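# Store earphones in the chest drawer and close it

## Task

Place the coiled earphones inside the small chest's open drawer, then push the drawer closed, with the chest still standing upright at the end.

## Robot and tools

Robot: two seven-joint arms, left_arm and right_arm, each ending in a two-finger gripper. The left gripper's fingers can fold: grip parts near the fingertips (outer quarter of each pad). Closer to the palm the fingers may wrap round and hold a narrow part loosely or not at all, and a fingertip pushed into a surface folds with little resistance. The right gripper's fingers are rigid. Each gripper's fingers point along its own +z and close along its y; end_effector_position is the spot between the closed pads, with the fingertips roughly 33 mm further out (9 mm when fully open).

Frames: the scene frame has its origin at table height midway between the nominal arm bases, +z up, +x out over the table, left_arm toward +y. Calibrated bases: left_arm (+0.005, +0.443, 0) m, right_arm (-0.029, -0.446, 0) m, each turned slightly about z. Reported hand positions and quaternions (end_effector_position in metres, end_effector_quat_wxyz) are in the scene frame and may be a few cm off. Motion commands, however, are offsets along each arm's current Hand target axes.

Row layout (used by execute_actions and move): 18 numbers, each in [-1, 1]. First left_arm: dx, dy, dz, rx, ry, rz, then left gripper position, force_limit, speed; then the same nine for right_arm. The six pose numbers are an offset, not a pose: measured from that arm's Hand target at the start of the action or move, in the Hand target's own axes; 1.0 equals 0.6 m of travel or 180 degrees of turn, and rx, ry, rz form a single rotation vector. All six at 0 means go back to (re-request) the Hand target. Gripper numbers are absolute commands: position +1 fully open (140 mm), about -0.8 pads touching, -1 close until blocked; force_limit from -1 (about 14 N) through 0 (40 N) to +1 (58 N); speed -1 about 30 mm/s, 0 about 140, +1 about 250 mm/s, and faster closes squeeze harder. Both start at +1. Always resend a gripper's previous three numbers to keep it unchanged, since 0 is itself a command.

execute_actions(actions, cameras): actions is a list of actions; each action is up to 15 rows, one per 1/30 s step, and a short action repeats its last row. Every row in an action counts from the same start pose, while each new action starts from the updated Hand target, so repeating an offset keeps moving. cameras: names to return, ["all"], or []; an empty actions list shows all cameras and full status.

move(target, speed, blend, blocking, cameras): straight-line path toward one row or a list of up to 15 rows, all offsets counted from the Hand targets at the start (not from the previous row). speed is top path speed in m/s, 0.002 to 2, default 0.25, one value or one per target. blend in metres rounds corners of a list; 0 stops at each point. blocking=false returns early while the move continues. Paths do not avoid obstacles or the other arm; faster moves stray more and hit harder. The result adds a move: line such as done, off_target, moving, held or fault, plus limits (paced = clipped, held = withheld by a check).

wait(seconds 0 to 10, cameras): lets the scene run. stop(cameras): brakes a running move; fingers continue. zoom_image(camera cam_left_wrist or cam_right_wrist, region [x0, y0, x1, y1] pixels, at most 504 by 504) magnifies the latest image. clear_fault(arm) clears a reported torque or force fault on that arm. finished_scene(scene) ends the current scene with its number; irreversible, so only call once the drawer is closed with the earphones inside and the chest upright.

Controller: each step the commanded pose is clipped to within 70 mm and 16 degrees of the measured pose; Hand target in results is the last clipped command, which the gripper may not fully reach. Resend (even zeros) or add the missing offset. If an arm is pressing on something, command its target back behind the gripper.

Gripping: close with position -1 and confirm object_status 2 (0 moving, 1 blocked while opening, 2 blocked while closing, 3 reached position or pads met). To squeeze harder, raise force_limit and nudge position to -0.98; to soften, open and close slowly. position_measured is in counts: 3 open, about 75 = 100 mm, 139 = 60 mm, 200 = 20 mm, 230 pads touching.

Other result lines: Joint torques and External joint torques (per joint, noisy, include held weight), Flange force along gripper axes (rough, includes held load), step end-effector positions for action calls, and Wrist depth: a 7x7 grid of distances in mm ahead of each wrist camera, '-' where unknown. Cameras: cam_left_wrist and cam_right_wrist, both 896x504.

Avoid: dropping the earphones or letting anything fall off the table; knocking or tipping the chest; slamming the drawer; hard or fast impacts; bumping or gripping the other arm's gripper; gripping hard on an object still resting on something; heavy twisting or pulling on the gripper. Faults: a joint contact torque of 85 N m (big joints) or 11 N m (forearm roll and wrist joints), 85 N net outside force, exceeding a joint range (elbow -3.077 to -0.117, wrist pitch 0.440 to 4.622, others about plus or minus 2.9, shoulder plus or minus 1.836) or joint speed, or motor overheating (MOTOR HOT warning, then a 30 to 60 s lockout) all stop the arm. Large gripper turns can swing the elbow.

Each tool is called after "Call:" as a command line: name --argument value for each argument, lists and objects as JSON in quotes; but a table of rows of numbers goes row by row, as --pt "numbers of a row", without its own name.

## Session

Call:
execute_actions --actions '[]'

Scene clock: 0.00 s.
left_arm: end_effector_position=(+0.5821, +0.3609, +0.2792) position_measured=3 object_status=3 end_effector_quat_wxyz=(+0.513, +0.843, +0.145, -0.065) | right_arm: end_effector_position=(+0.4645, -0.4015, +0.2702) position_measured=3 object_status=3 end_effector_quat_wxyz=(+0.377, +0.000, +0.799, +0.469)
Joint positions: left_arm=[0.235 0.256 0.073 -1.901 -1.028 1.604 -1.215] | right_arm=[-0.33 -0.287 -0.127 -2.721 1.509 1.937 0.064]
Joint velocities: within noise
Joint torques (N m): no reading
External joint torques (N m): no reading
Flange force (N): no reading
Wrist depth (mm): cam_left_wrist=[276 - - - - - - / - 336 345 365 412 1996 - / - 376 328 304 - - - / - 124 362 331 - 134 - / - 107 415 379 990 126 96 / - 456 637 539 - - 97 / - 598 642 3007 888 917 -] | cam_right_wrist=[- - - - 547 2931 2599 / - - - - 3820 3112 2682 / - - - 2740 4002 3601 - / - 127 - 4848 4943 136 - / - 110 3317 - 6303 128 98 / - 109 3037 2966 3501 3361 - / - - 2898 2626 - 2448 -]
Hand target: left_arm +0.5821, +0.3609, +0.2792; +0.513, +0.843, +0.145, -0.065 | right_arm +0.4645, -0.4015, +0.2702; +0.377, +0.000, +0.799, +0.469
Tool commands: left_gripper/position=+1.0 left_gripper/force_limit=+1.0 left_gripper/speed=+1.0 right_gripper/position=+1.0 right_gripper/force_limit=+1.0 right_gripper/speed=+1.0

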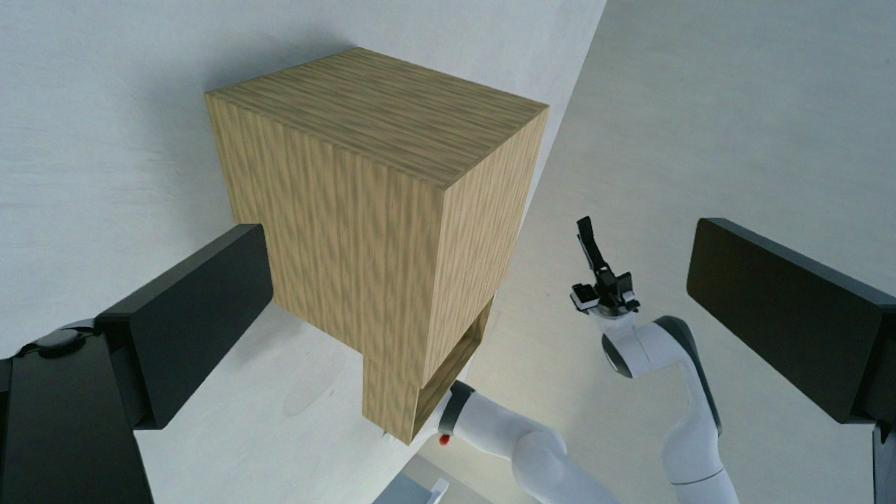

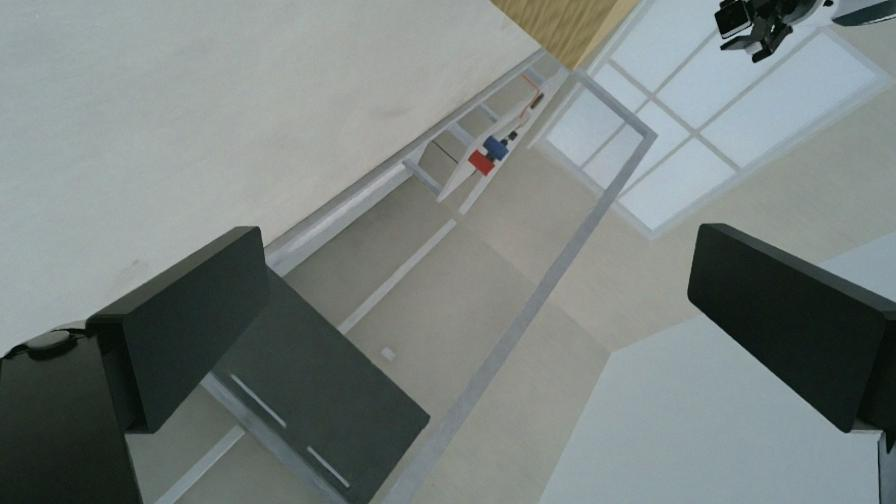

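Call:
move --target '[-0.371,0.1687,-0.098,0.345,0.0437,0.0975,1,0,1,0.0287,0.3417,-0.2213,0.3203,0.2572,0,1,0,1]' --cameras '["all"]' --speed 0.3

Scene clock: 44.47 s.
left_arm: end_effector_position=(+0.4002, +0.3293, +0.4497) position_measured=3 object_status=3 end_effector_quat_wxyz=(+0.001, +1.000, -0.004, +0.001) | right_arm: end_effector_position=(+0.3009, -0.3800, +0.4497) position_measured=3 object_status=3 end_effector_quat_wxyz=(+0.001, -0.003, +1.000, +0.001)
Joint positions: left_arm=[0.136 -0.451 -0.326 -1.908 -0.143 1.481 -1.703] | right_arm=[-0.745 -0.83 0.537 -2.052 0.403 1.321 1.279]
Joint velocities: left_arm=[0.001 -0.002 -0.001 0 0 -0.001 -0.006] | right_arm=[-0.001 0.001 0.002 0.002 0.001 -0.004 0.006]
Joint torques (N m): left_arm=[0.02 -13.24 4.32 24.19 1.14 2.19 -0.09] | right_arm=[-0.78 2.85 -12.44 19.76 0.67 2.13 0.21]
External joint torques (N m): left_arm=[0.02 0.89 0.17 0.78 0.25 -0.48 -0.09] | right_arm=[-0.76 -0.29 0.11 -0.08 -0.1 -0.34 0.21]
Flange force (N): left_arm=[4.4 0.8 -4.8] | right_arm=[0.1 0.4 -0.5]
Wrist depth (mm): cam_left_wrist=[529 521 510 500 397 334 338 / - - 505 - 479 351 392 / - - - - 587 432 429 / - 124 - - - 134 415 / - 107 - - - 126 96 / - 99 646 650 689 655 97 / - - 505 682 758 - -] | cam_right_wrist=[- - - - - - - / - - - - - - - / - - - - - 596 427 / - 128 - - - 145 458 / - - - - - 127 102 / - 96 720 - - - - / - - - - 783 - -]
Hand target: left_arm +0.4000, +0.3299, +0.4498; +0.000, +1.000, +0.000, +0.000 | right_arm +0.2998, -0.3799, +0.4501; +0.000, +0.000, +1.000, +0.000
Off the commanded pose: left_arm 0.001 m, 0 deg | right_arm 0.001 m, 0 deg.
move: done

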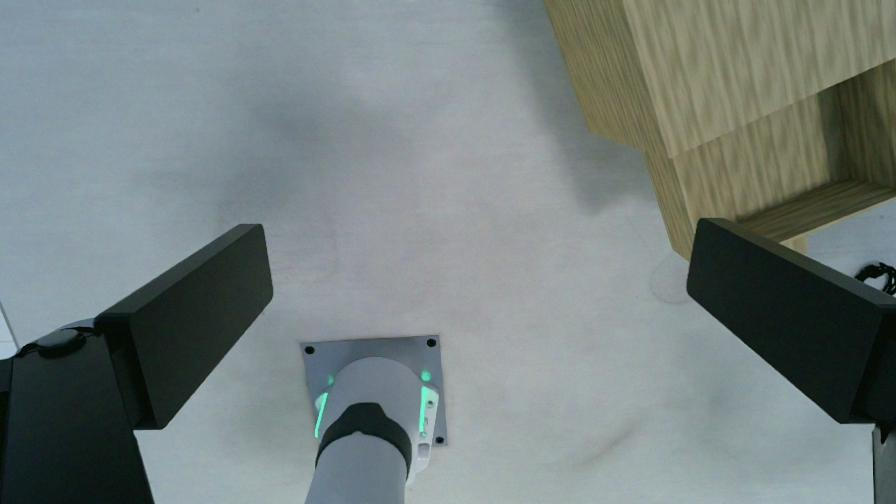

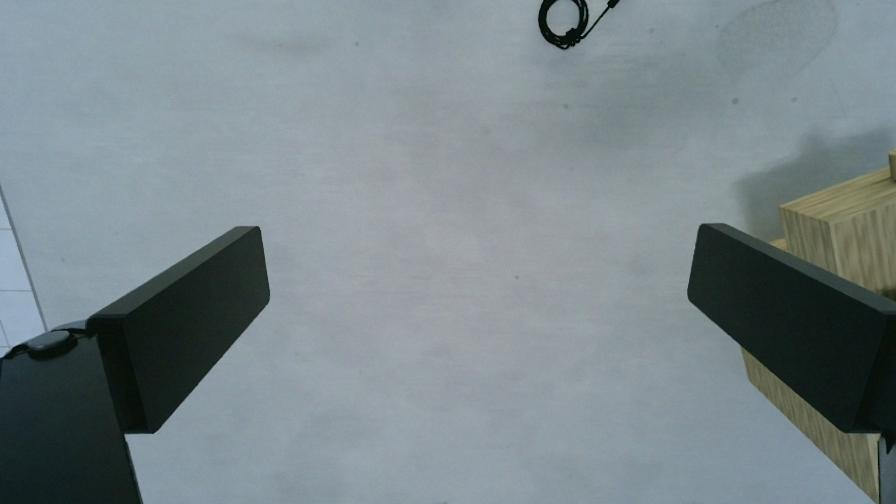

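Call:
move --target '[-0.067,-0.167,0.017,-0.2807,0.2807,0.441,1,0,1,0.15,0.205,0.25,0,0,0,0.3,-1,0]' --cameras '["all"]' --speed 0.25

Scene clock: 102.97 s.
left_arm: end_effector_position=(+0.3600, +0.4294, +0.4399) position_measured=3 object_status=3 end_effector_quat_wxyz=(+0.382, +0.598, -0.594, +0.379) | right_arm: end_effector_position=(+0.2110, -0.2581, +0.3009) position_measured=91 object_status=3 end_effector_quat_wxyz=(+0.002, -0.002, +1.000, -0.002)
Joint positions: left_arm=[-1.012 -1.342 1.1 -2.266 -0.016 1.672 -0.272] | right_arm=[-0.553 -1.315 0.735 -2.501 0.726 1.346 1.408]
Joint velocities: left_arm=[-0.001 0.002 -0.001 0 0.001 -0.002 0.007] | right_arm=[within noise]
Joint torques (N m): left_arm=[-1.08 17.27 -23.48 11.08 -1.24 1.46 0.31] | right_arm=[-0.11 13.19 -18.21 15.01 0.93 2.14 0.13]
External joint torques (N m): left_arm=[-1.14 -1.31 1.88 0.61 0.38 -0.25 0.29] | right_arm=[-0.05 -0.49 -0.07 -0.92 0.16 -0.33 0.13]
Flange force (N): left_arm=[-3.7 -4.9 -2.7] | right_arm=[3.1 -0.8 2.4]
Wrist depth (mm): cam_left_wrist=[- - - - 873 846 1733 / 2712 - 1090 1066 1023 1035 1664 / 2447 - 548 635 - - 1540 / 821 124 491 539 797 134 105 / - 107 534 622 - 126 96 / - 94 - - - 587 97 / - - 508 - 542 - -] | cam_right_wrist=[- - - - - - - / 424 401 - 423 - - - / - - - - 466 - - / - - - - 156 - - / - - 126 - - 116 86 / - - - - - - - / - - - - - - -]
Hand target: left_arm +0.3599, +0.4301, +0.4396; +0.380, +0.596, -0.597, +0.380 | right_arm +0.2100, -0.2569, +0.3000; +0.000, +0.000, +1.000, +0.000
Off the commanded pose: left_arm 0.001 m, 0 deg | right_arm 0.002 m, 0 deg.
move: done

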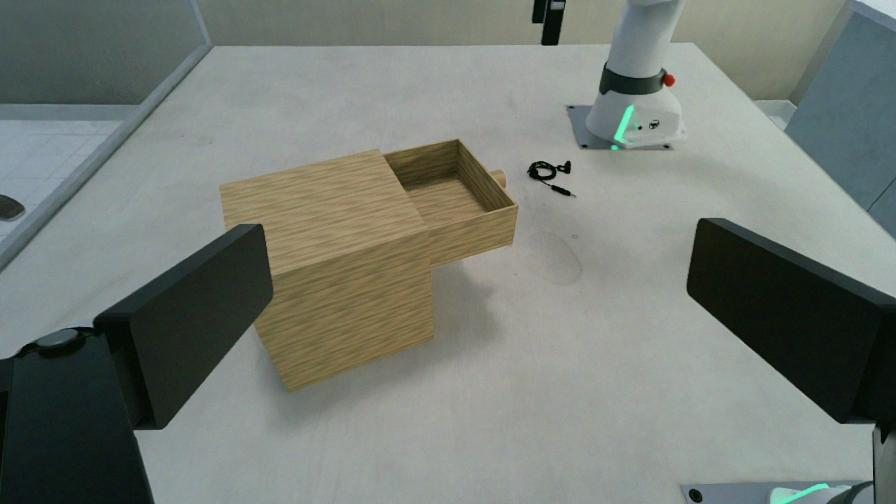

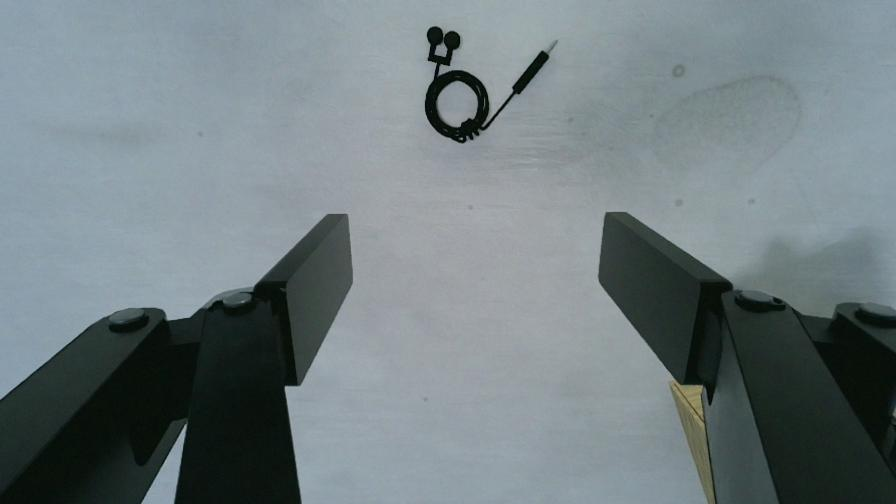

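Call:
move --target '[0,0,0,0,0,0,1,0,1,0.06,0,0.383,0,0,-0.333,0.3,-1,0]' --cameras '["cam_right_wrist"]' --speed 0.2

Scene clock: 135.73 s.
left_arm: end_effector_position=(+0.3600, +0.4294, +0.4399) position_measured=3 object_status=3 end_effector_quat_wxyz=(+0.381, +0.597, -0.595, +0.379) | right_arm: end_effector_position=(+0.1737, -0.2572, +0.0703) position_measured=91 object_status=3 end_effector_quat_wxyz=(-0.001, -0.497, +0.868, -0.001)
Joint positions: left_arm=[-1.012 -1.342 1.1 -2.266 -0.016 1.672 -0.27] | right_arm=[-0.101 -1.062 1.14 -2.991 1.067 2.011 0.554]
Joint velocities: left_arm=[within noise] | right_arm=[-0.001 -0.001 0.001 0.001 0 0.001 -0.004]
Joint torques (N m): left_arm=[-0.85 17.44 -23.45 11.04 -1.36 1.4 0.36] | right_arm=[0.42 7.45 -15.14 12.59 0.59 2.65 -0.28]
External joint torques (N m): left_arm=[-0.9 -1.18 1.98 0.56 0.26 -0.31 0.33] | right_arm=[0.45 0.68 -0.79 -0.75 -0.08 0.14 -0.28]
Flange force (N): left_arm=[-4.0 -4.4 -2.7] | right_arm=[3.5 -0.2 -0.7]
Wrist depth (mm): cam_left_wrist=[- - - - 740 - 1770 / 2655 - - 1027 885 1027 1721 / 2377 907 548 652 - 949 1698 / 736 135 491 529 - 134 107 / - 107 532 642 630 126 96 / - 94 - 582 597 - 97 / - 522 530 555 - - -] | cam_right_wrist=[- - - - - - - / - - - - 189 - - / - - - 199 - - - / - - - 206 154 - - / - 87 127 - - 116 86 / - - - - - - - / - - - - - - -]
Hand target: left_arm +0.3599, +0.4301, +0.4396; +0.380, +0.596, -0.597, +0.380 | right_arm +0.1741, -0.2569, +0.0702; +0.000, -0.499, +0.866, +0.000
Off the commanded pose: left_arm 0.001 m, 0 deg | right_arm 0.001 m, 0 deg.
move: done
Images, in order (width x height): cam_right_wrist 896x504.

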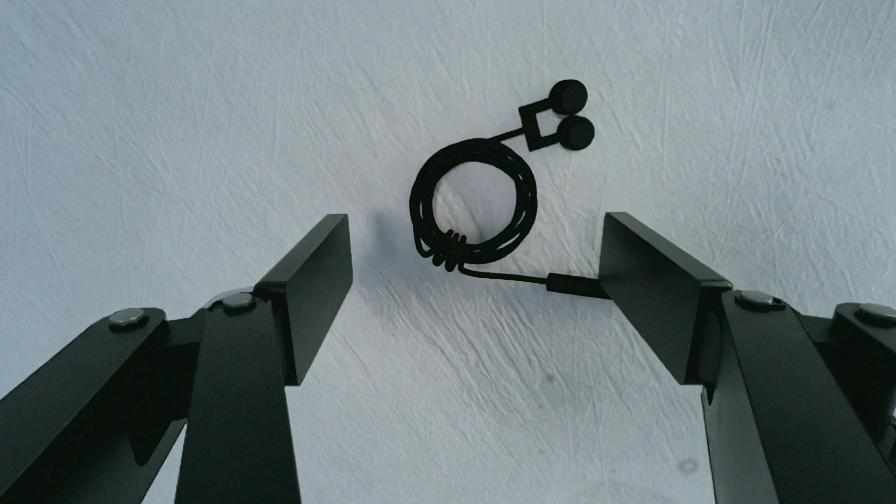

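Call:
move --target '[0,0,0,0,0,0,1,0,1,0.0083,0.0067,0.06,0,0.0333,0,0.3,-1,0]' --cameras '["cam_right_wrist"]' --speed 0.06

Scene clock: 212.97 s.
left_arm: end_effector_position=(+0.3600, +0.4294, +0.4399) position_measured=3 object_status=3 end_effector_quat_wxyz=(+0.381, +0.597, -0.595, +0.379) | right_arm: end_effector_position=(+0.1668, -0.2608, +0.0340) position_measured=91 object_status=3 end_effector_quat_wxyz=(-0.048, -0.501, +0.864, -0.027)
Joint positions: left_arm=[-1.012 -1.342 1.1 -2.266 -0.016 1.672 -0.27] | right_arm=[-0.231 -0.96 1.335 -2.928 1.093 2.061 0.557]
Joint torques (N m): left_arm=[-1.02 17.49 -23.47 11.07 -1.36 1.4 0.37] | right_arm=[-0.7 7.63 -15.23 10.69 0.69 2.48 0.15]
External joint torques (N m): left_arm=[-1.1 -1.13 2 0.56 0.26 -0.31 0.34] | right_arm=[-0.7 -0.09 0.14 -0.15 0.15 0.13 0.14]
Flange force (N): left_arm=[-3.9 -5.0 -2.8] | right_arm=[-2.3 -2.3 2.4]
Wrist depth (mm): cam_left_wrist=[- - - - 699 579 1631 / 2627 1080 - 1094 942 986 1642 / 2354 960 544 630 876 835 1686 / 808 124 492 536 858 134 111 / - 107 529 627 - 126 96 / - 94 - - 576 - 97 / - 526 521 - - - -] | cam_right_wrist=[- - 163 - - - - / - - - - - - - / - - - 167 - - - / - - 150 - 155 - - / - - 148 173 - 116 86 / - - - - - - - / - - - - - - -]
Hand target: left_arm +0.3599, +0.4301, +0.4396; +0.380, +0.596, -0.597, +0.380 | right_arm +0.1682, -0.2592, +0.0342; -0.045, -0.499, +0.865, -0.026
Off the commanded pose: left_arm 0.001 m, 0 deg | right_arm 0.002 m, 0 deg.
move: done
Images, in order (width x height): cam_right_wrist 896x504.

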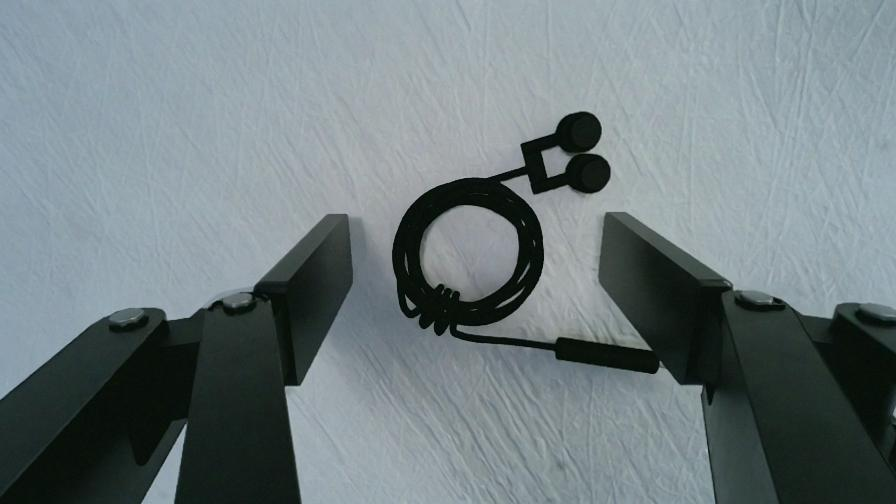

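Call:
move --pt "0 0 0 0 0 0 1 0 1 0 0 0 0 0 0 -0.3 -0.6 -1" --pt "0 0 0 0 0 0 1 0 1 0 0 -0.012 0 0 0 -1 -0.6 -1" --cameras '["cam_right_wrist"]' --speed 0.03

Scene clock: 230.50 s.
left_arm: end_effector_position=(+0.3600, +0.4294, +0.4399) position_measured=3 object_status=3 end_effector_quat_wxyz=(+0.381, +0.597, -0.595, +0.379) | right_arm: end_effector_position=(+0.1691, -0.2586, +0.0410) position_measured=225 object_status=0 end_effector_quat_wxyz=(-0.044, -0.499, +0.865, -0.026)
Joint positions: left_arm=[-1.012 -1.342 1.1 -2.266 -0.016 1.672 -0.27] | right_arm=[-0.222 -0.976 1.309 -2.925 1.08 2.043 0.564]
Joint torques (N m): left_arm=[-0.97 17.48 -23.43 11.03 -1.35 1.41 0.4] | right_arm=[0.06 6.99 -15.92 11.21 0.45 2 0.15]
External joint torques (N m): left_arm=[-1.01 -1.16 2.07 0.56 0.27 -0.3 0.37] | right_arm=[0.04 -0.67 -0.43 -0.01 -0.1 -0.36 0.15]
Flange force (N): left_arm=[-4.1 -4.8 -2.7] | right_arm=[2.6 1.9 -4.8]
Wrist depth (mm): cam_left_wrist=[- - - 1477 684 2208 - / 2573 - 1049 1293 861 1023 1721 / 2447 921 568 632 869 904 1664 / 795 135 495 547 816 134 745 / - 115 530 633 - 126 96 / - 94 576 637 587 - 97 / - - - - - - -] | cam_right_wrist=[- - - - - 166 - / - - - - - - - / - 181 181 179 - - - / - - - 132 181 185 - / - - 87 - 91 - - / - - - - - - - / - - - - - - -]
Hand target: left_arm +0.3599, +0.4301, +0.4396; +0.380, +0.596, -0.597, +0.380 | right_arm +0.1685, -0.2585, +0.0413; -0.045, -0.499, +0.865, -0.026
Off the commanded pose: left_arm 0.001 m, 0 deg | right_arm 0.001 m, 0 deg.
move: done
Images, in order (width x height): cam_right_wrist 896x504.

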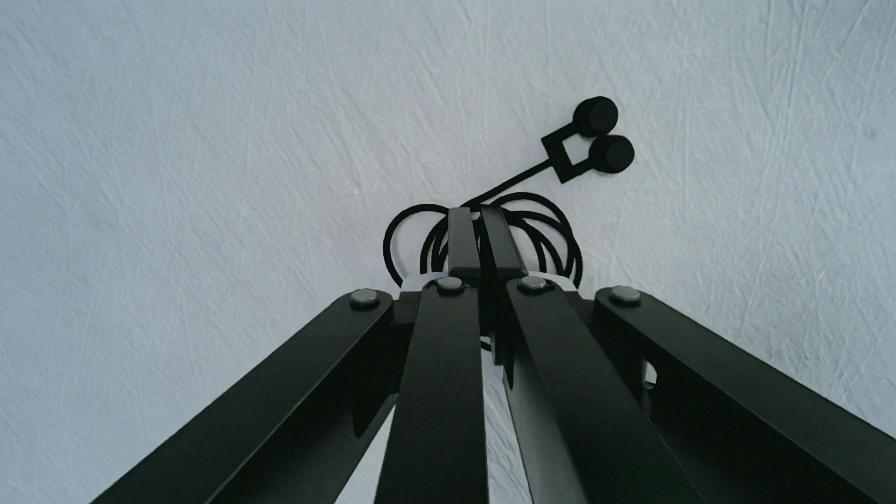

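Call:
move --pt "0 0 0 0 0 0 1 0 1 0 0 -0.004 0 0 0 -0.5 -0.6 -1" --pt "0 0 0 0 0 0 1 0 1 0 0 -0.05 0 0 0 0.3 -0.6 -0.8" --cameras '["cam_right_wrist"]' --speed 0.05

Scene clock: 246.33 s.
left_arm: end_effector_position=(+0.3600, +0.4294, +0.4399) position_measured=3 object_status=3 end_effector_quat_wxyz=(+0.381, +0.597, -0.595, +0.379) | right_arm: end_effector_position=(+0.1705, -0.2558, +0.0708) position_measured=91 object_status=0 end_effector_quat_wxyz=(-0.044, -0.500, +0.865, -0.025)
Joint positions: left_arm=[-1.012 -1.342 1.1 -2.266 -0.016 1.672 -0.27] | right_arm=[-0.189 -1.037 1.2 -2.904 0.992 1.951 0.588]
Joint torques (N m): left_arm=[-0.92 17.42 -23.42 11.05 -1.34 1.4 0.38] | right_arm=[-0.13 6.81 -16.36 12.94 0.47 2.04 0.16]
External joint torques (N m): left_arm=[-0.92 -1.22 2.02 0.65 0.28 -0.3 0.35] | right_arm=[-0.14 -0.73 -0.49 0.03 -0.09 -0.32 0.16]
Flange force (N): left_arm=[-4.1 -4.6 -2.9] | right_arm=[2.6 1.4 -4.2]
Wrist depth (mm): cam_left_wrist=[- - 1442 - 723 - 1512 / 2399 1223 - - 826 1006 1664 / 2354 942 546 625 - 904 1494 / - 124 494 531 743 134 115 / - 107 532 610 - 126 96 / - 106 604 - - - 97 / - 548 513 - 497 - -] | cam_right_wrist=[- - - - - - - / - - 203 - - - - / - - - - - - - / - - - - 156 - - / - - 127 - 222 116 86 / - - - 236 - - - / - - - - - - -]
Hand target: left_arm +0.3599, +0.4301, +0.4396; +0.380, +0.596, -0.597, +0.380 | right_arm +0.1701, -0.2558, +0.0712; -0.045, -0.499, +0.865, -0.026
Off the commanded pose: left_arm 0.001 m, 0 deg | right_arm 0.001 m, 0 deg.
move: done
Images, in order (width x height): cam_right_wrist 896x504.

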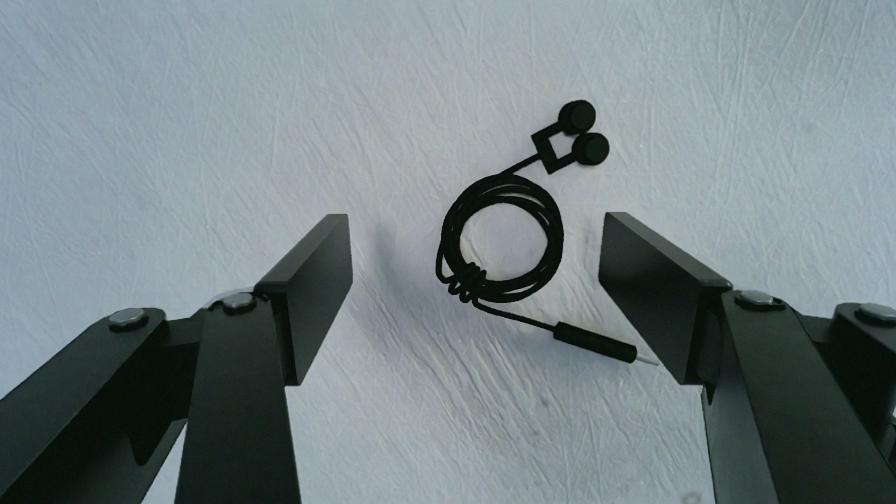

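Call:
move --pt "0 0 0 0 0 0 1 0 1 -0.008 0.0267 0.02 0 -0.0167 0 0.3 -0.6 -1" --pt "0 0 0 0 0 0 1 0 1 -0.0133 0.0267 0.0635 0 -0.0167 0 0.3 -0.6 -1" --cameras '["cam_right_wrist"]' --speed 0.06 --blend '[0.004, 0]'

Scene clock: 276.17 s.
left_arm: end_effector_position=(+0.3600, +0.4294, +0.4399) position_measured=3 object_status=3 end_effector_quat_wxyz=(+0.381, +0.597, -0.595, +0.379) | right_arm: end_effector_position=(+0.1572, -0.2457, +0.0324) position_measured=91 object_status=3 end_effector_quat_wxyz=(-0.024, -0.497, +0.867, -0.014)
Joint positions: left_arm=[-1.012 -1.342 1.1 -2.266 -0.016 1.672 -0.27] | right_arm=[-0.151 -1.004 1.34 -2.958 1.179 2.056 0.583]
Joint velocities: left_arm=[within noise] | right_arm=[0 0 0 -0.001 0.002 0.004 -0.007]
Joint torques (N m): left_arm=[-0.91 17.46 -23.43 11.14 -1.35 1.43 0.37] | right_arm=[-0.6 8.65 -15.35 9.93 0.78 2.63 -0.24]
External joint torques (N m): left_arm=[-0.9 -1.22 2.09 0.69 0.27 -0.28 0.34] | right_arm=[-0.61 0.69 0.01 -0.3 0.18 0.2 -0.25]
Flange force (N): left_arm=[-4.1 -4.8 -3.0] | right_arm=[-2.5 -3.9 4.3]
Wrist depth (mm): cam_left_wrist=[2012 - 2521 - 697 593 1653 / 2627 - 1172 1150 938 942 1721 / 2228 - 546 637 - - 1698 / 773 131 495 544 - 134 112 / - 107 533 648 - 126 97 / - 94 - - - - 96 / - - - 525 558 - -] | cam_right_wrist=[- - 159 - - - - / - 165 162 - 155 - - / - 170 - 164 - - - / - - - - 155 - - / - - 127 177 - 116 86 / - - - - - - - / - - - - - - -]
Hand target: left_arm +0.3599, +0.4301, +0.4396; +0.380, +0.596, -0.597, +0.380 | right_arm +0.1582, -0.2444, +0.0324; -0.022, -0.499, +0.866, -0.013
Off the commanded pose: left_arm 0.001 m, 0 deg | right_arm 0.002 m, 0 deg.
move: done
Images, in order (width x height): cam_right_wrist 896x504.

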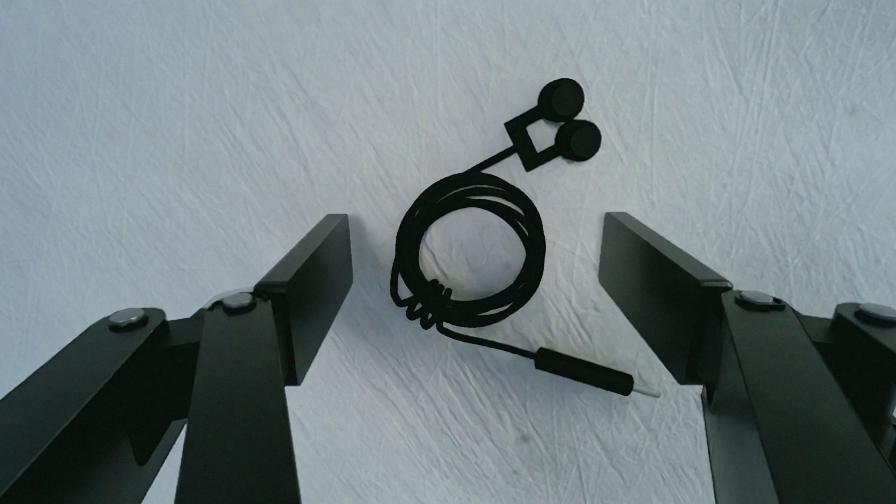

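Call:
move --target '[0,0,0,0,0,0,1,0,1,0,0,0,0,0,0,-1,-0.6,-1]' --cameras '["cam_right_wrist"]' --speed 0.03

Scene clock: 294.60 s.
left_arm: end_effector_position=(+0.3600, +0.4294, +0.4399) position_measured=3 object_status=3 end_effector_quat_wxyz=(+0.381, +0.597, -0.595, +0.379) | right_arm: end_effector_position=(+0.1578, -0.2455, +0.0325) position_measured=217 object_status=2 end_effector_quat_wxyz=(-0.024, -0.498, +0.867, -0.015)
Joint positions: left_arm=[-1.012 -1.342 1.1 -2.266 -0.016 1.672 -0.27] | right_arm=[-0.151 -1.003 1.34 -2.958 1.18 2.058 0.581]
Joint torques (N m): left_arm=[-0.97 17.5 -23.49 11.07 -1.36 1.4 0.38] | right_arm=[-0.41 8.9 -15.21 9.81 0.72 2.45 -0.2]
External joint torques (N m): left_arm=[-0.85 -1.19 1.94 0.73 0.26 -0.29 0.35] | right_arm=[-0.44 0.91 0.13 -0.39 0.12 0.02 -0.2]
Flange force (N): left_arm=[-3.9 -4.6 -3.1] | right_arm=[-2.1 -3.2 4.2]
Wrist depth (mm): cam_left_wrist=[- - - - 691 591 1745 / 2471 1177 1066 - 837 979 1653 / 2573 879 545 640 - - 1733 / - 135 493 539 - 134 114 / - 114 537 632 - 126 97 / - 106 606 - - - 97 / - - - - - 533 -] | cam_right_wrist=[- - - - - - - / - - - - - 166 - / - - - 156 - - - / - - - 133 - - - / - - 87 95 91 - - / - - - - - - - / - - - - - - -]
Hand target: left_arm +0.3599, +0.4301, +0.4396; +0.380, +0.596, -0.597, +0.380 | right_arm +0.1582, -0.2444, +0.0324; -0.022, -0.499, +0.866, -0.013
Off the commanded pose: left_arm 0.001 m, 0 deg | right_arm 0.001 m, 0 deg.
move: done
Images, in order (width x height): cam_right_wrist 896x504.

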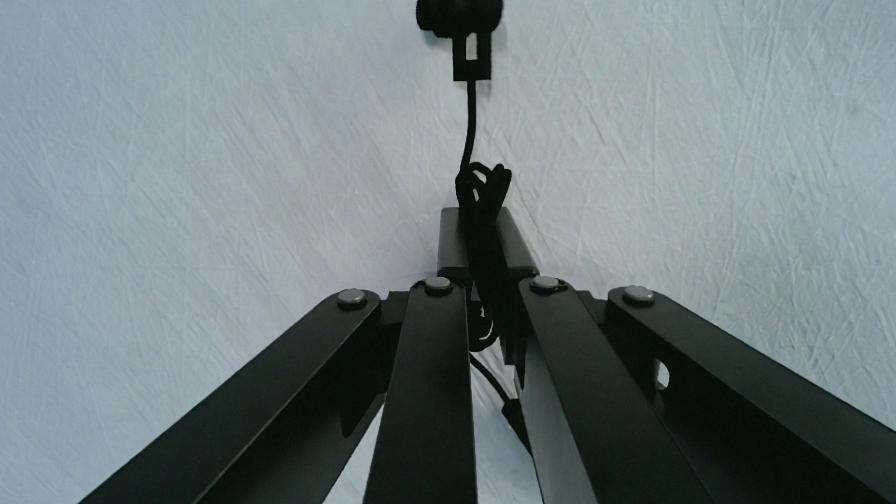

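Call:
move --pt "0 0 0 0 0 0 1 0 1 0.0026 0 -0.05 0 0 0 -1 -0.6 -1" --pt "0 0 0 0 0 0 1 0 1 0.0233 0 -0.4453 0 0 0 -1 -0.6 -1" --pt "0 0 0 0 0 0 1 0 1 -0.5987 -0.0565 -0.578 0.008 -0.0154 -0.3055 -1 -0.6 -1" --cameras '["all"]' --speed '[0.04, 0.15, 0.15]' --blend '[0.01, 0.04, 0]'

Call:
zoom_image --camera "cam_left_wrist" --region '[350, 60, 600, 280]'

Scene clock: 357.67 s.
left_arm: end_effector_position=(+0.3600, +0.4294, +0.4399) position_measured=3 object_status=3 end_effector_quat_wxyz=(+0.381, +0.597, -0.595, +0.379) | right_arm: end_effector_position=(+0.3768, +0.0653, +0.3597) position_measured=221 object_status=2 end_effector_quat_wxyz=(-0.001, +0.841, -0.541, +0.000)
Joint positions: left_arm=[-1.012 -1.342 1.1 -2.266 -0.016 1.672 -0.27] | right_arm=[-1.477 -0.502 2.101 -1.263 0.428 1.54 0.243]
Joint velocities: left_arm=[within noise] | right_arm=[0 -0.002 0 0 0.001 -0.002 -0.005]
Joint torques (N m): left_arm=[-0.97 17.55 -23.53 11.03 -1.35 1.42 0.4] | right_arm=[-0.67 36.56 -11.69 21.69 0.62 2.17 -0.18]
External joint torques (N m): left_arm=[-1 -1.08 1.9 0.57 0.27 -0.29 0.37] | right_arm=[-0.52 0.35 0.11 0.18 -0.1 -0.38 -0.18]
Flange force (N): left_arm=[-3.8 -4.8 -2.7] | right_arm=[-0.6 -3.3 -2.4]
Wrist depth (mm): cam_left_wrist=[- - - 412 - 861 1540 / 2712 990 - 572 942 963 1642 / 2599 904 570 650 - 904 1757 / - 135 488 544 - 134 736 / - 107 533 635 - 126 96 / - 94 578 - - - 97 / - - 572 532 - - -] | cam_right_wrist=[248 249 250 309 315 - - / 260 261 260 325 322 - - / 273 273 275 339 320 - - / 288 287 288 143 324 - - / - - 82 92 92 513 527 / - - - - - - - / - - - - - - -]
Hand target: left_arm +0.3599, +0.4301, +0.4396; +0.380, +0.596, -0.597, +0.380 | right_arm +0.3764, +0.0647, +0.3601; +0.000, +0.843, -0.538, +0.000
Off the commanded pose: left_arm 0.001 m, 0 deg | right_arm 0.001 m, 0 deg.
move: done

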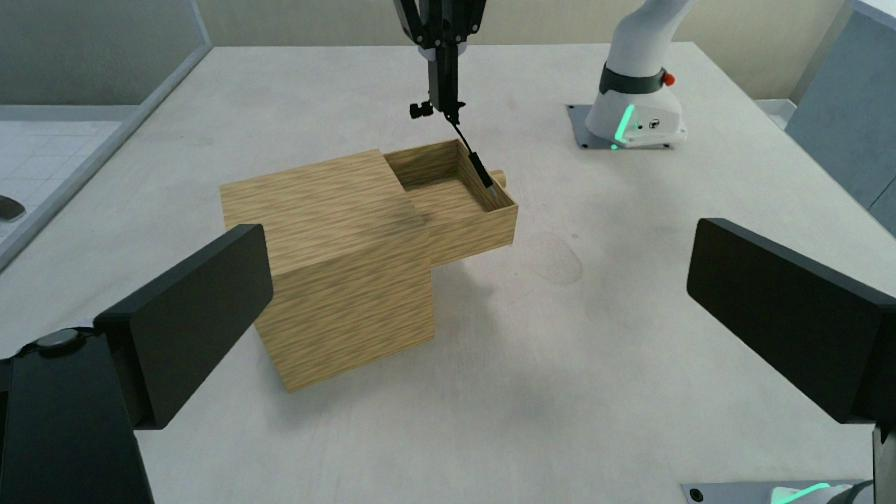

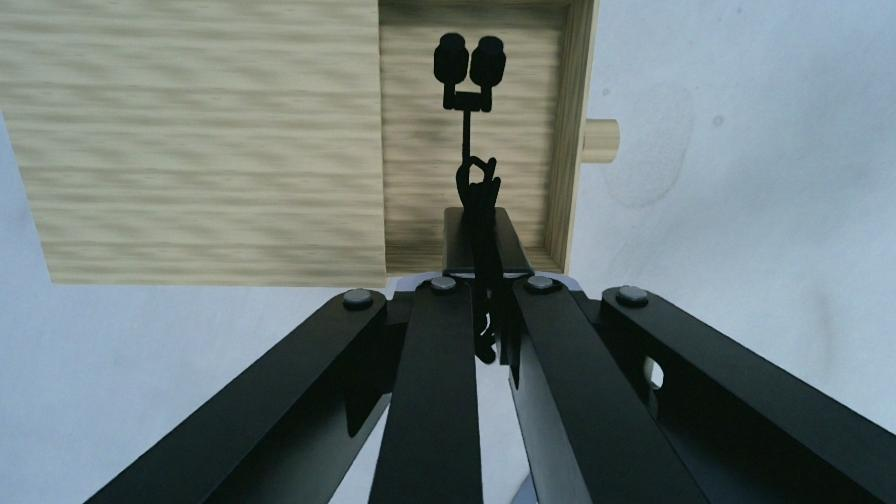

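Scaled by 2.016 from the camera's 896x504 image, which has a finer 1280x720 frame.

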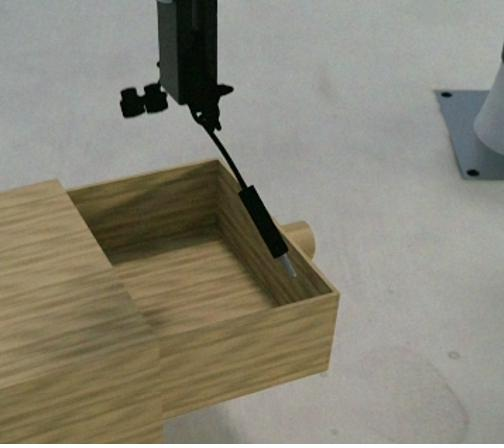

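Call:
zoom_image --camera "cam_right_wrist" --region '[350, 0, 650, 300]'

Scaled by 1.680 from the camera's 896x504 image, which has a finer 1280x720 frame.

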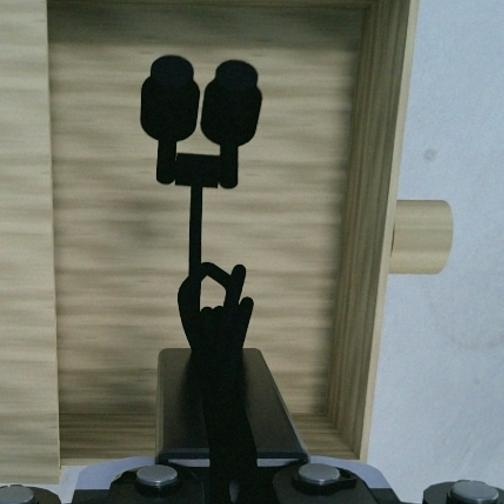

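Call:
move --target '[0,0,0,0,0,0,1,0,1,0.075,0.0233,0.02,0,0,0,-1,-0.6,-1]' --cameras '["all"]' --speed 0.12

Call:
zoom_image --camera "cam_left_wrist" --region '[350, 60, 600, 280]'

Scene clock: 370.67 s.
left_arm: end_effector_position=(+0.3600, +0.4294, +0.4399) position_measured=3 object_status=3 end_effector_quat_wxyz=(+0.381, +0.597, -0.595, +0.379) | right_arm: end_effector_position=(+0.3811, +0.0185, +0.3476) position_measured=221 object_status=2 end_effector_quat_wxyz=(+0.001, +0.841, -0.540, -0.002)
Joint positions: left_arm=[-1.012 -1.342 1.1 -2.266 -0.016 1.672 -0.27] | right_arm=[-1.356 -0.368 2.022 -1.477 0.333 1.636 0.212]
Joint velocities: left_arm=[within noise] | right_arm=[0 -0.001 0 0 0 0.004 -0.002]
Joint torques (N m): left_arm=[-0.93 17.53 -23.4 11.08 -1.35 1.41 0.4] | right_arm=[0.38 29.78 -10.84 22.35 0.39 2.64 -0.24]
External joint torques (N m): left_arm=[-0.93 -1.1 2.02 0.67 0.27 -0.29 0.37] | right_arm=[0.47 0.86 -0.79 -0.82 -0.36 0.08 -0.24]
Flange force (N): left_arm=[-4.0 -4.9 -3.0] | right_arm=[5.1 12.2 3.7]
Wrist depth (mm): cam_left_wrist=[- - - 462 - 891 1418 / 2836 1119 1071 - 1019 1044 1795 / 2311 885 568 635 - 914 1531 / - 135 489 541 - 134 107 / - 107 529 624 664 126 97 / - 94 603 567 - - 97 / - - 516 537 - - -] | cam_right_wrist=[243 245 250 432 - - - / 249 251 253 318 313 - - / 262 262 266 327 307 - - / 274 277 279 133 308 - - / 289 289 87 92 91 - - / 553 - - - - - - / - - - - - - -]
Hand target: left_arm +0.3599, +0.4301, +0.4396; +0.380, +0.596, -0.597, +0.380 | right_arm +0.3826, +0.0180, +0.3481; +0.000, +0.843, -0.538, +0.000
Off the commanded pose: left_arm 0.001 m, 0 deg | right_arm 0.002 m, 0 deg.
move: done

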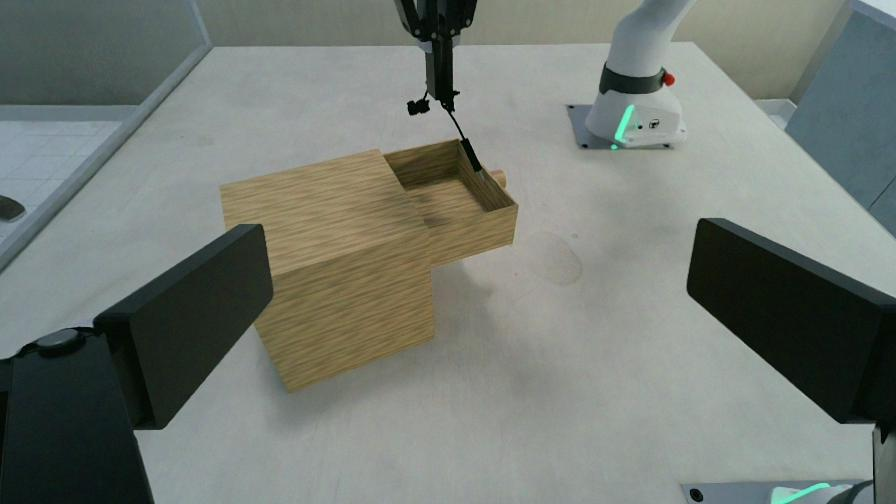

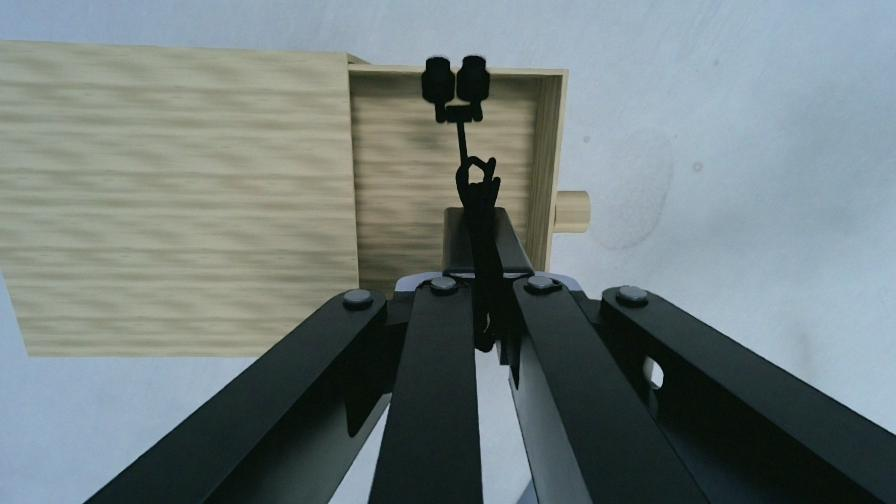

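Scaled by 2.016 from the camera's 896x504 image, which has a finer 1280x720 frame.

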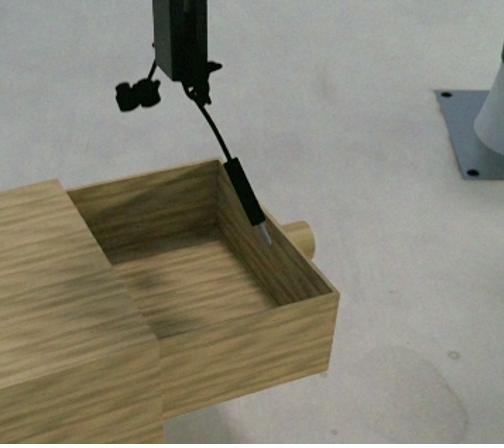

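Call:
move --pt "0 0 0 0 0 0 1 0 1 0 0 0.085 0 0 0 -1 -0.6 -1" --pt "0 0 0 0 0 0 1 0 1 -0.033 0 0.1 0 0 0 -1 -0.6 -1" --cameras '["all"]' --speed '[0.1, 0.06]' --blend '[0.005, 0]'

Call:
zoom_image --camera "cam_left_wrist" --region '[350, 60, 600, 280]'

Scene clock: 388.27 s.
left_arm: end_effector_position=(+0.3600, +0.4294, +0.4399) position_measured=3 object_status=3 end_effector_quat_wxyz=(+0.381, +0.597, -0.595, +0.379) | right_arm: end_effector_position=(+0.3732, +0.0342, +0.2873) position_measured=221 object_status=2 end_effector_quat_wxyz=(+0.003, +0.845, -0.535, +0.001)
Joint positions: left_arm=[-1.012 -1.342 1.1 -2.266 -0.016 1.672 -0.27] | right_arm=[-1.327 -0.399 2.047 -1.6 0.357 1.773 0.208]
Joint velocities: left_arm=[within noise] | right_arm=[-0.003 0.001 -0.002 0.001 0.005 0.003 0.001]
Joint torques (N m): left_arm=[-0.88 17.47 -23.5 11.1 -1.37 1.39 0.36] | right_arm=[-0.02 29.27 -11.39 23.45 0.82 2.61 0.18]
External joint torques (N m): left_arm=[-0.88 -1.17 1.88 0.63 0.25 -0.33 0.33] | right_arm=[-0.04 -0.23 -0.56 0.27 0.11 0.09 0.18]
Flange force (N): left_arm=[-3.8 -4.4 -2.9] | right_arm=[-0.6 -1.0 -0.5]
Wrist depth (mm): cam_left_wrist=[1934 2655 1280 453 2151 904 1808 / 2712 - 1229 986 967 1014 1782 / 2447 574 550 642 975 1062 1620 / 800 135 494 528 754 134 106 / - 107 531 616 - 126 96 / - 93 571 - 541 - 97 / - - - - - 515 -] | cam_right_wrist=[184 184 195 232 221 - 381 / 192 192 196 258 256 - - / 202 202 207 268 255 - 423 / 212 213 217 143 244 - 453 / 223 224 87 92 91 - - / 229 - - - - - - / - - - - - - -]
Hand target: left_arm +0.3599, +0.4301, +0.4396; +0.380, +0.596, -0.597, +0.380 | right_arm +0.3743, +0.0359, +0.2881; +0.000, +0.843, -0.538, +0.000
Off the commanded pose: left_arm 0.001 m, 0 deg | right_arm 0.002 m, 1 deg.
move: done

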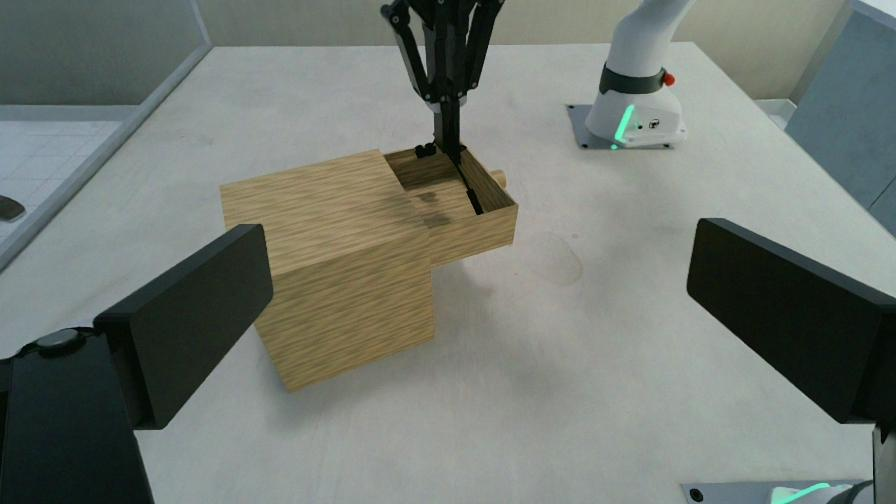

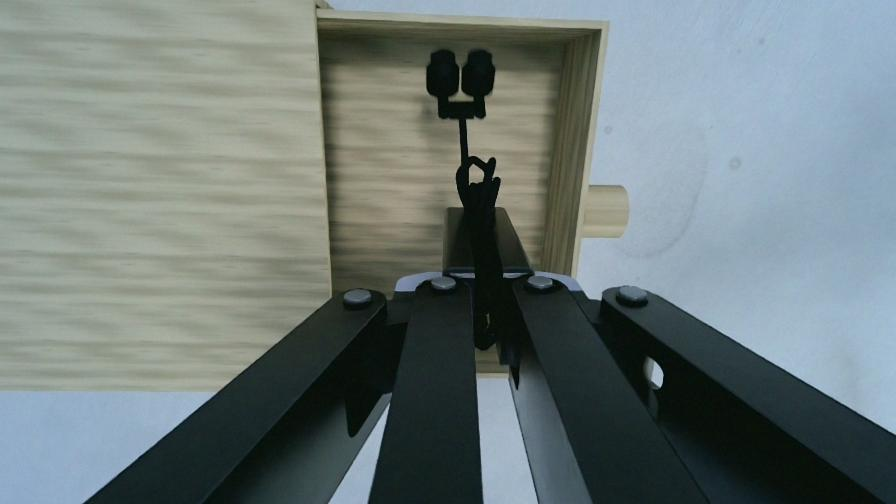

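Scaled by 2.016 from the camera's 896x504 image, which has a finer 1280x720 frame.

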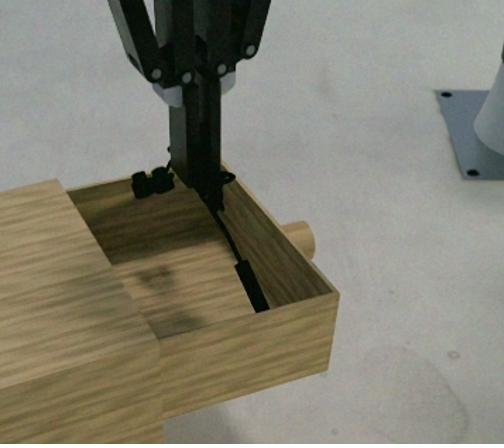

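Call:
move --pt "0 0 0 0 0 0 1 0 1 0 0 0.1385 0 0 0 -1 -0.6 -1" --pt "0 0 0 0 0 0 1 0 1 0 0 0.1385 0 0 0 -0.42 -0.6 -1" --cameras '["all"]' --speed 0.05

Call:
zoom_image --camera "cam_left_wrist" --region '[350, 60, 600, 280]'

Scene clock: 406.07 s.
left_arm: end_effector_position=(+0.3600, +0.4294, +0.4399) position_measured=3 object_status=3 end_effector_quat_wxyz=(+0.381, +0.597, -0.595, +0.379) | right_arm: end_effector_position=(+0.3740, +0.0356, +0.2050) position_measured=182 object_status=0 end_effector_quat_wxyz=(+0.001, +0.842, -0.539, +0.001)
Joint positions: left_arm=[-1.012 -1.342 1.1 -2.266 -0.016 1.672 -0.27] | right_arm=[-1.348 -0.445 2.107 -1.754 0.408 1.96 0.183]
Joint torques (N m): left_arm=[-0.93 17.51 -23.44 11.05 -1.36 1.41 0.38] | right_arm=[-0.6 32.09 -12.12 21.95 0.55 2.57 -0.21]
External joint torques (N m): left_arm=[-0.97 -1.14 2.01 0.58 0.26 -0.3 0.35] | right_arm=[-0.61 0.81 -0.2 -0.97 -0.14 0.01 -0.21]
Flange force (N): left_arm=[-4.0 -4.7 -2.7] | right_arm=[3.5 4.5 0.8]
Wrist depth (mm): cam_left_wrist=[- - - 436 2269 873 1560 / 3043 - - 508 990 1040 1642 / 2447 911 550 630 1040 963 1540 / 800 135 490 530 - 134 113 / - 114 532 627 664 126 96 / - 99 591 - 583 - 97 / - - - - 525 - -] | cam_right_wrist=[109 110 170 169 172 137 - / 115 115 178 179 180 136 - / 119 119 187 186 188 137 - / 125 126 195 157 160 151 - / 132 131 92 165 98 94 - / 138 - - 216 - - - / - - - 183 - - -]
Hand target: left_arm +0.3599, +0.4301, +0.4396; +0.380, +0.596, -0.597, +0.380 | right_arm +0.3744, +0.0360, +0.2050; +0.000, +0.843, -0.538, +0.000
Off the commanded pose: left_arm 0.001 m, 0 deg | right_arm 0.001 m, 0 deg.
move: done

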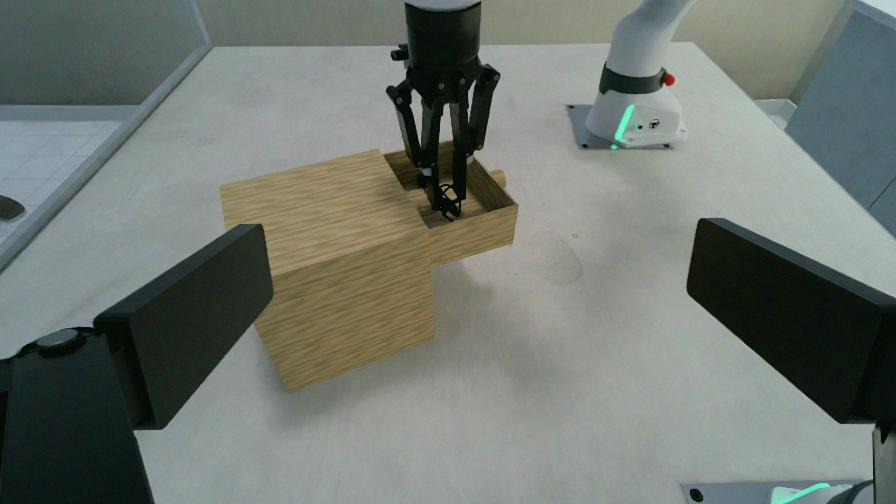

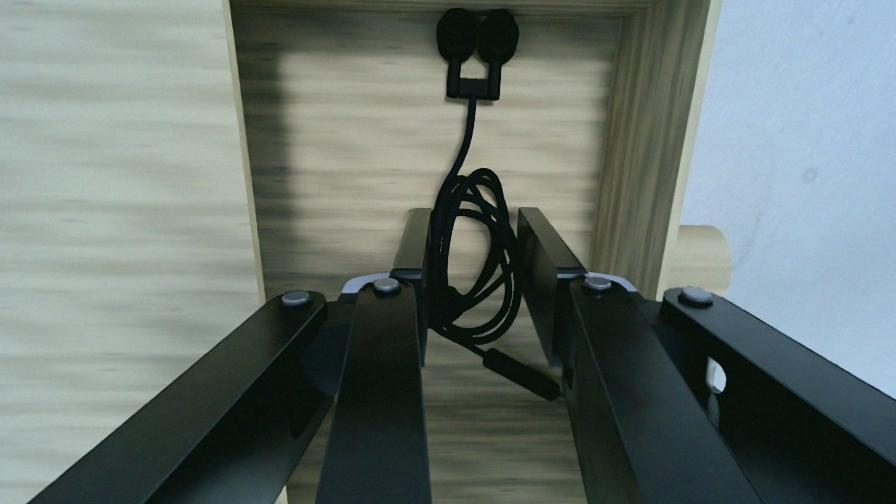

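Scaled by 2.016 from the camera's 896x504 image, which has a finer 1280x720 frame.

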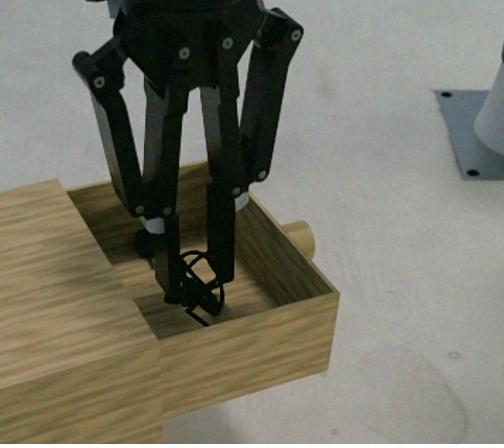

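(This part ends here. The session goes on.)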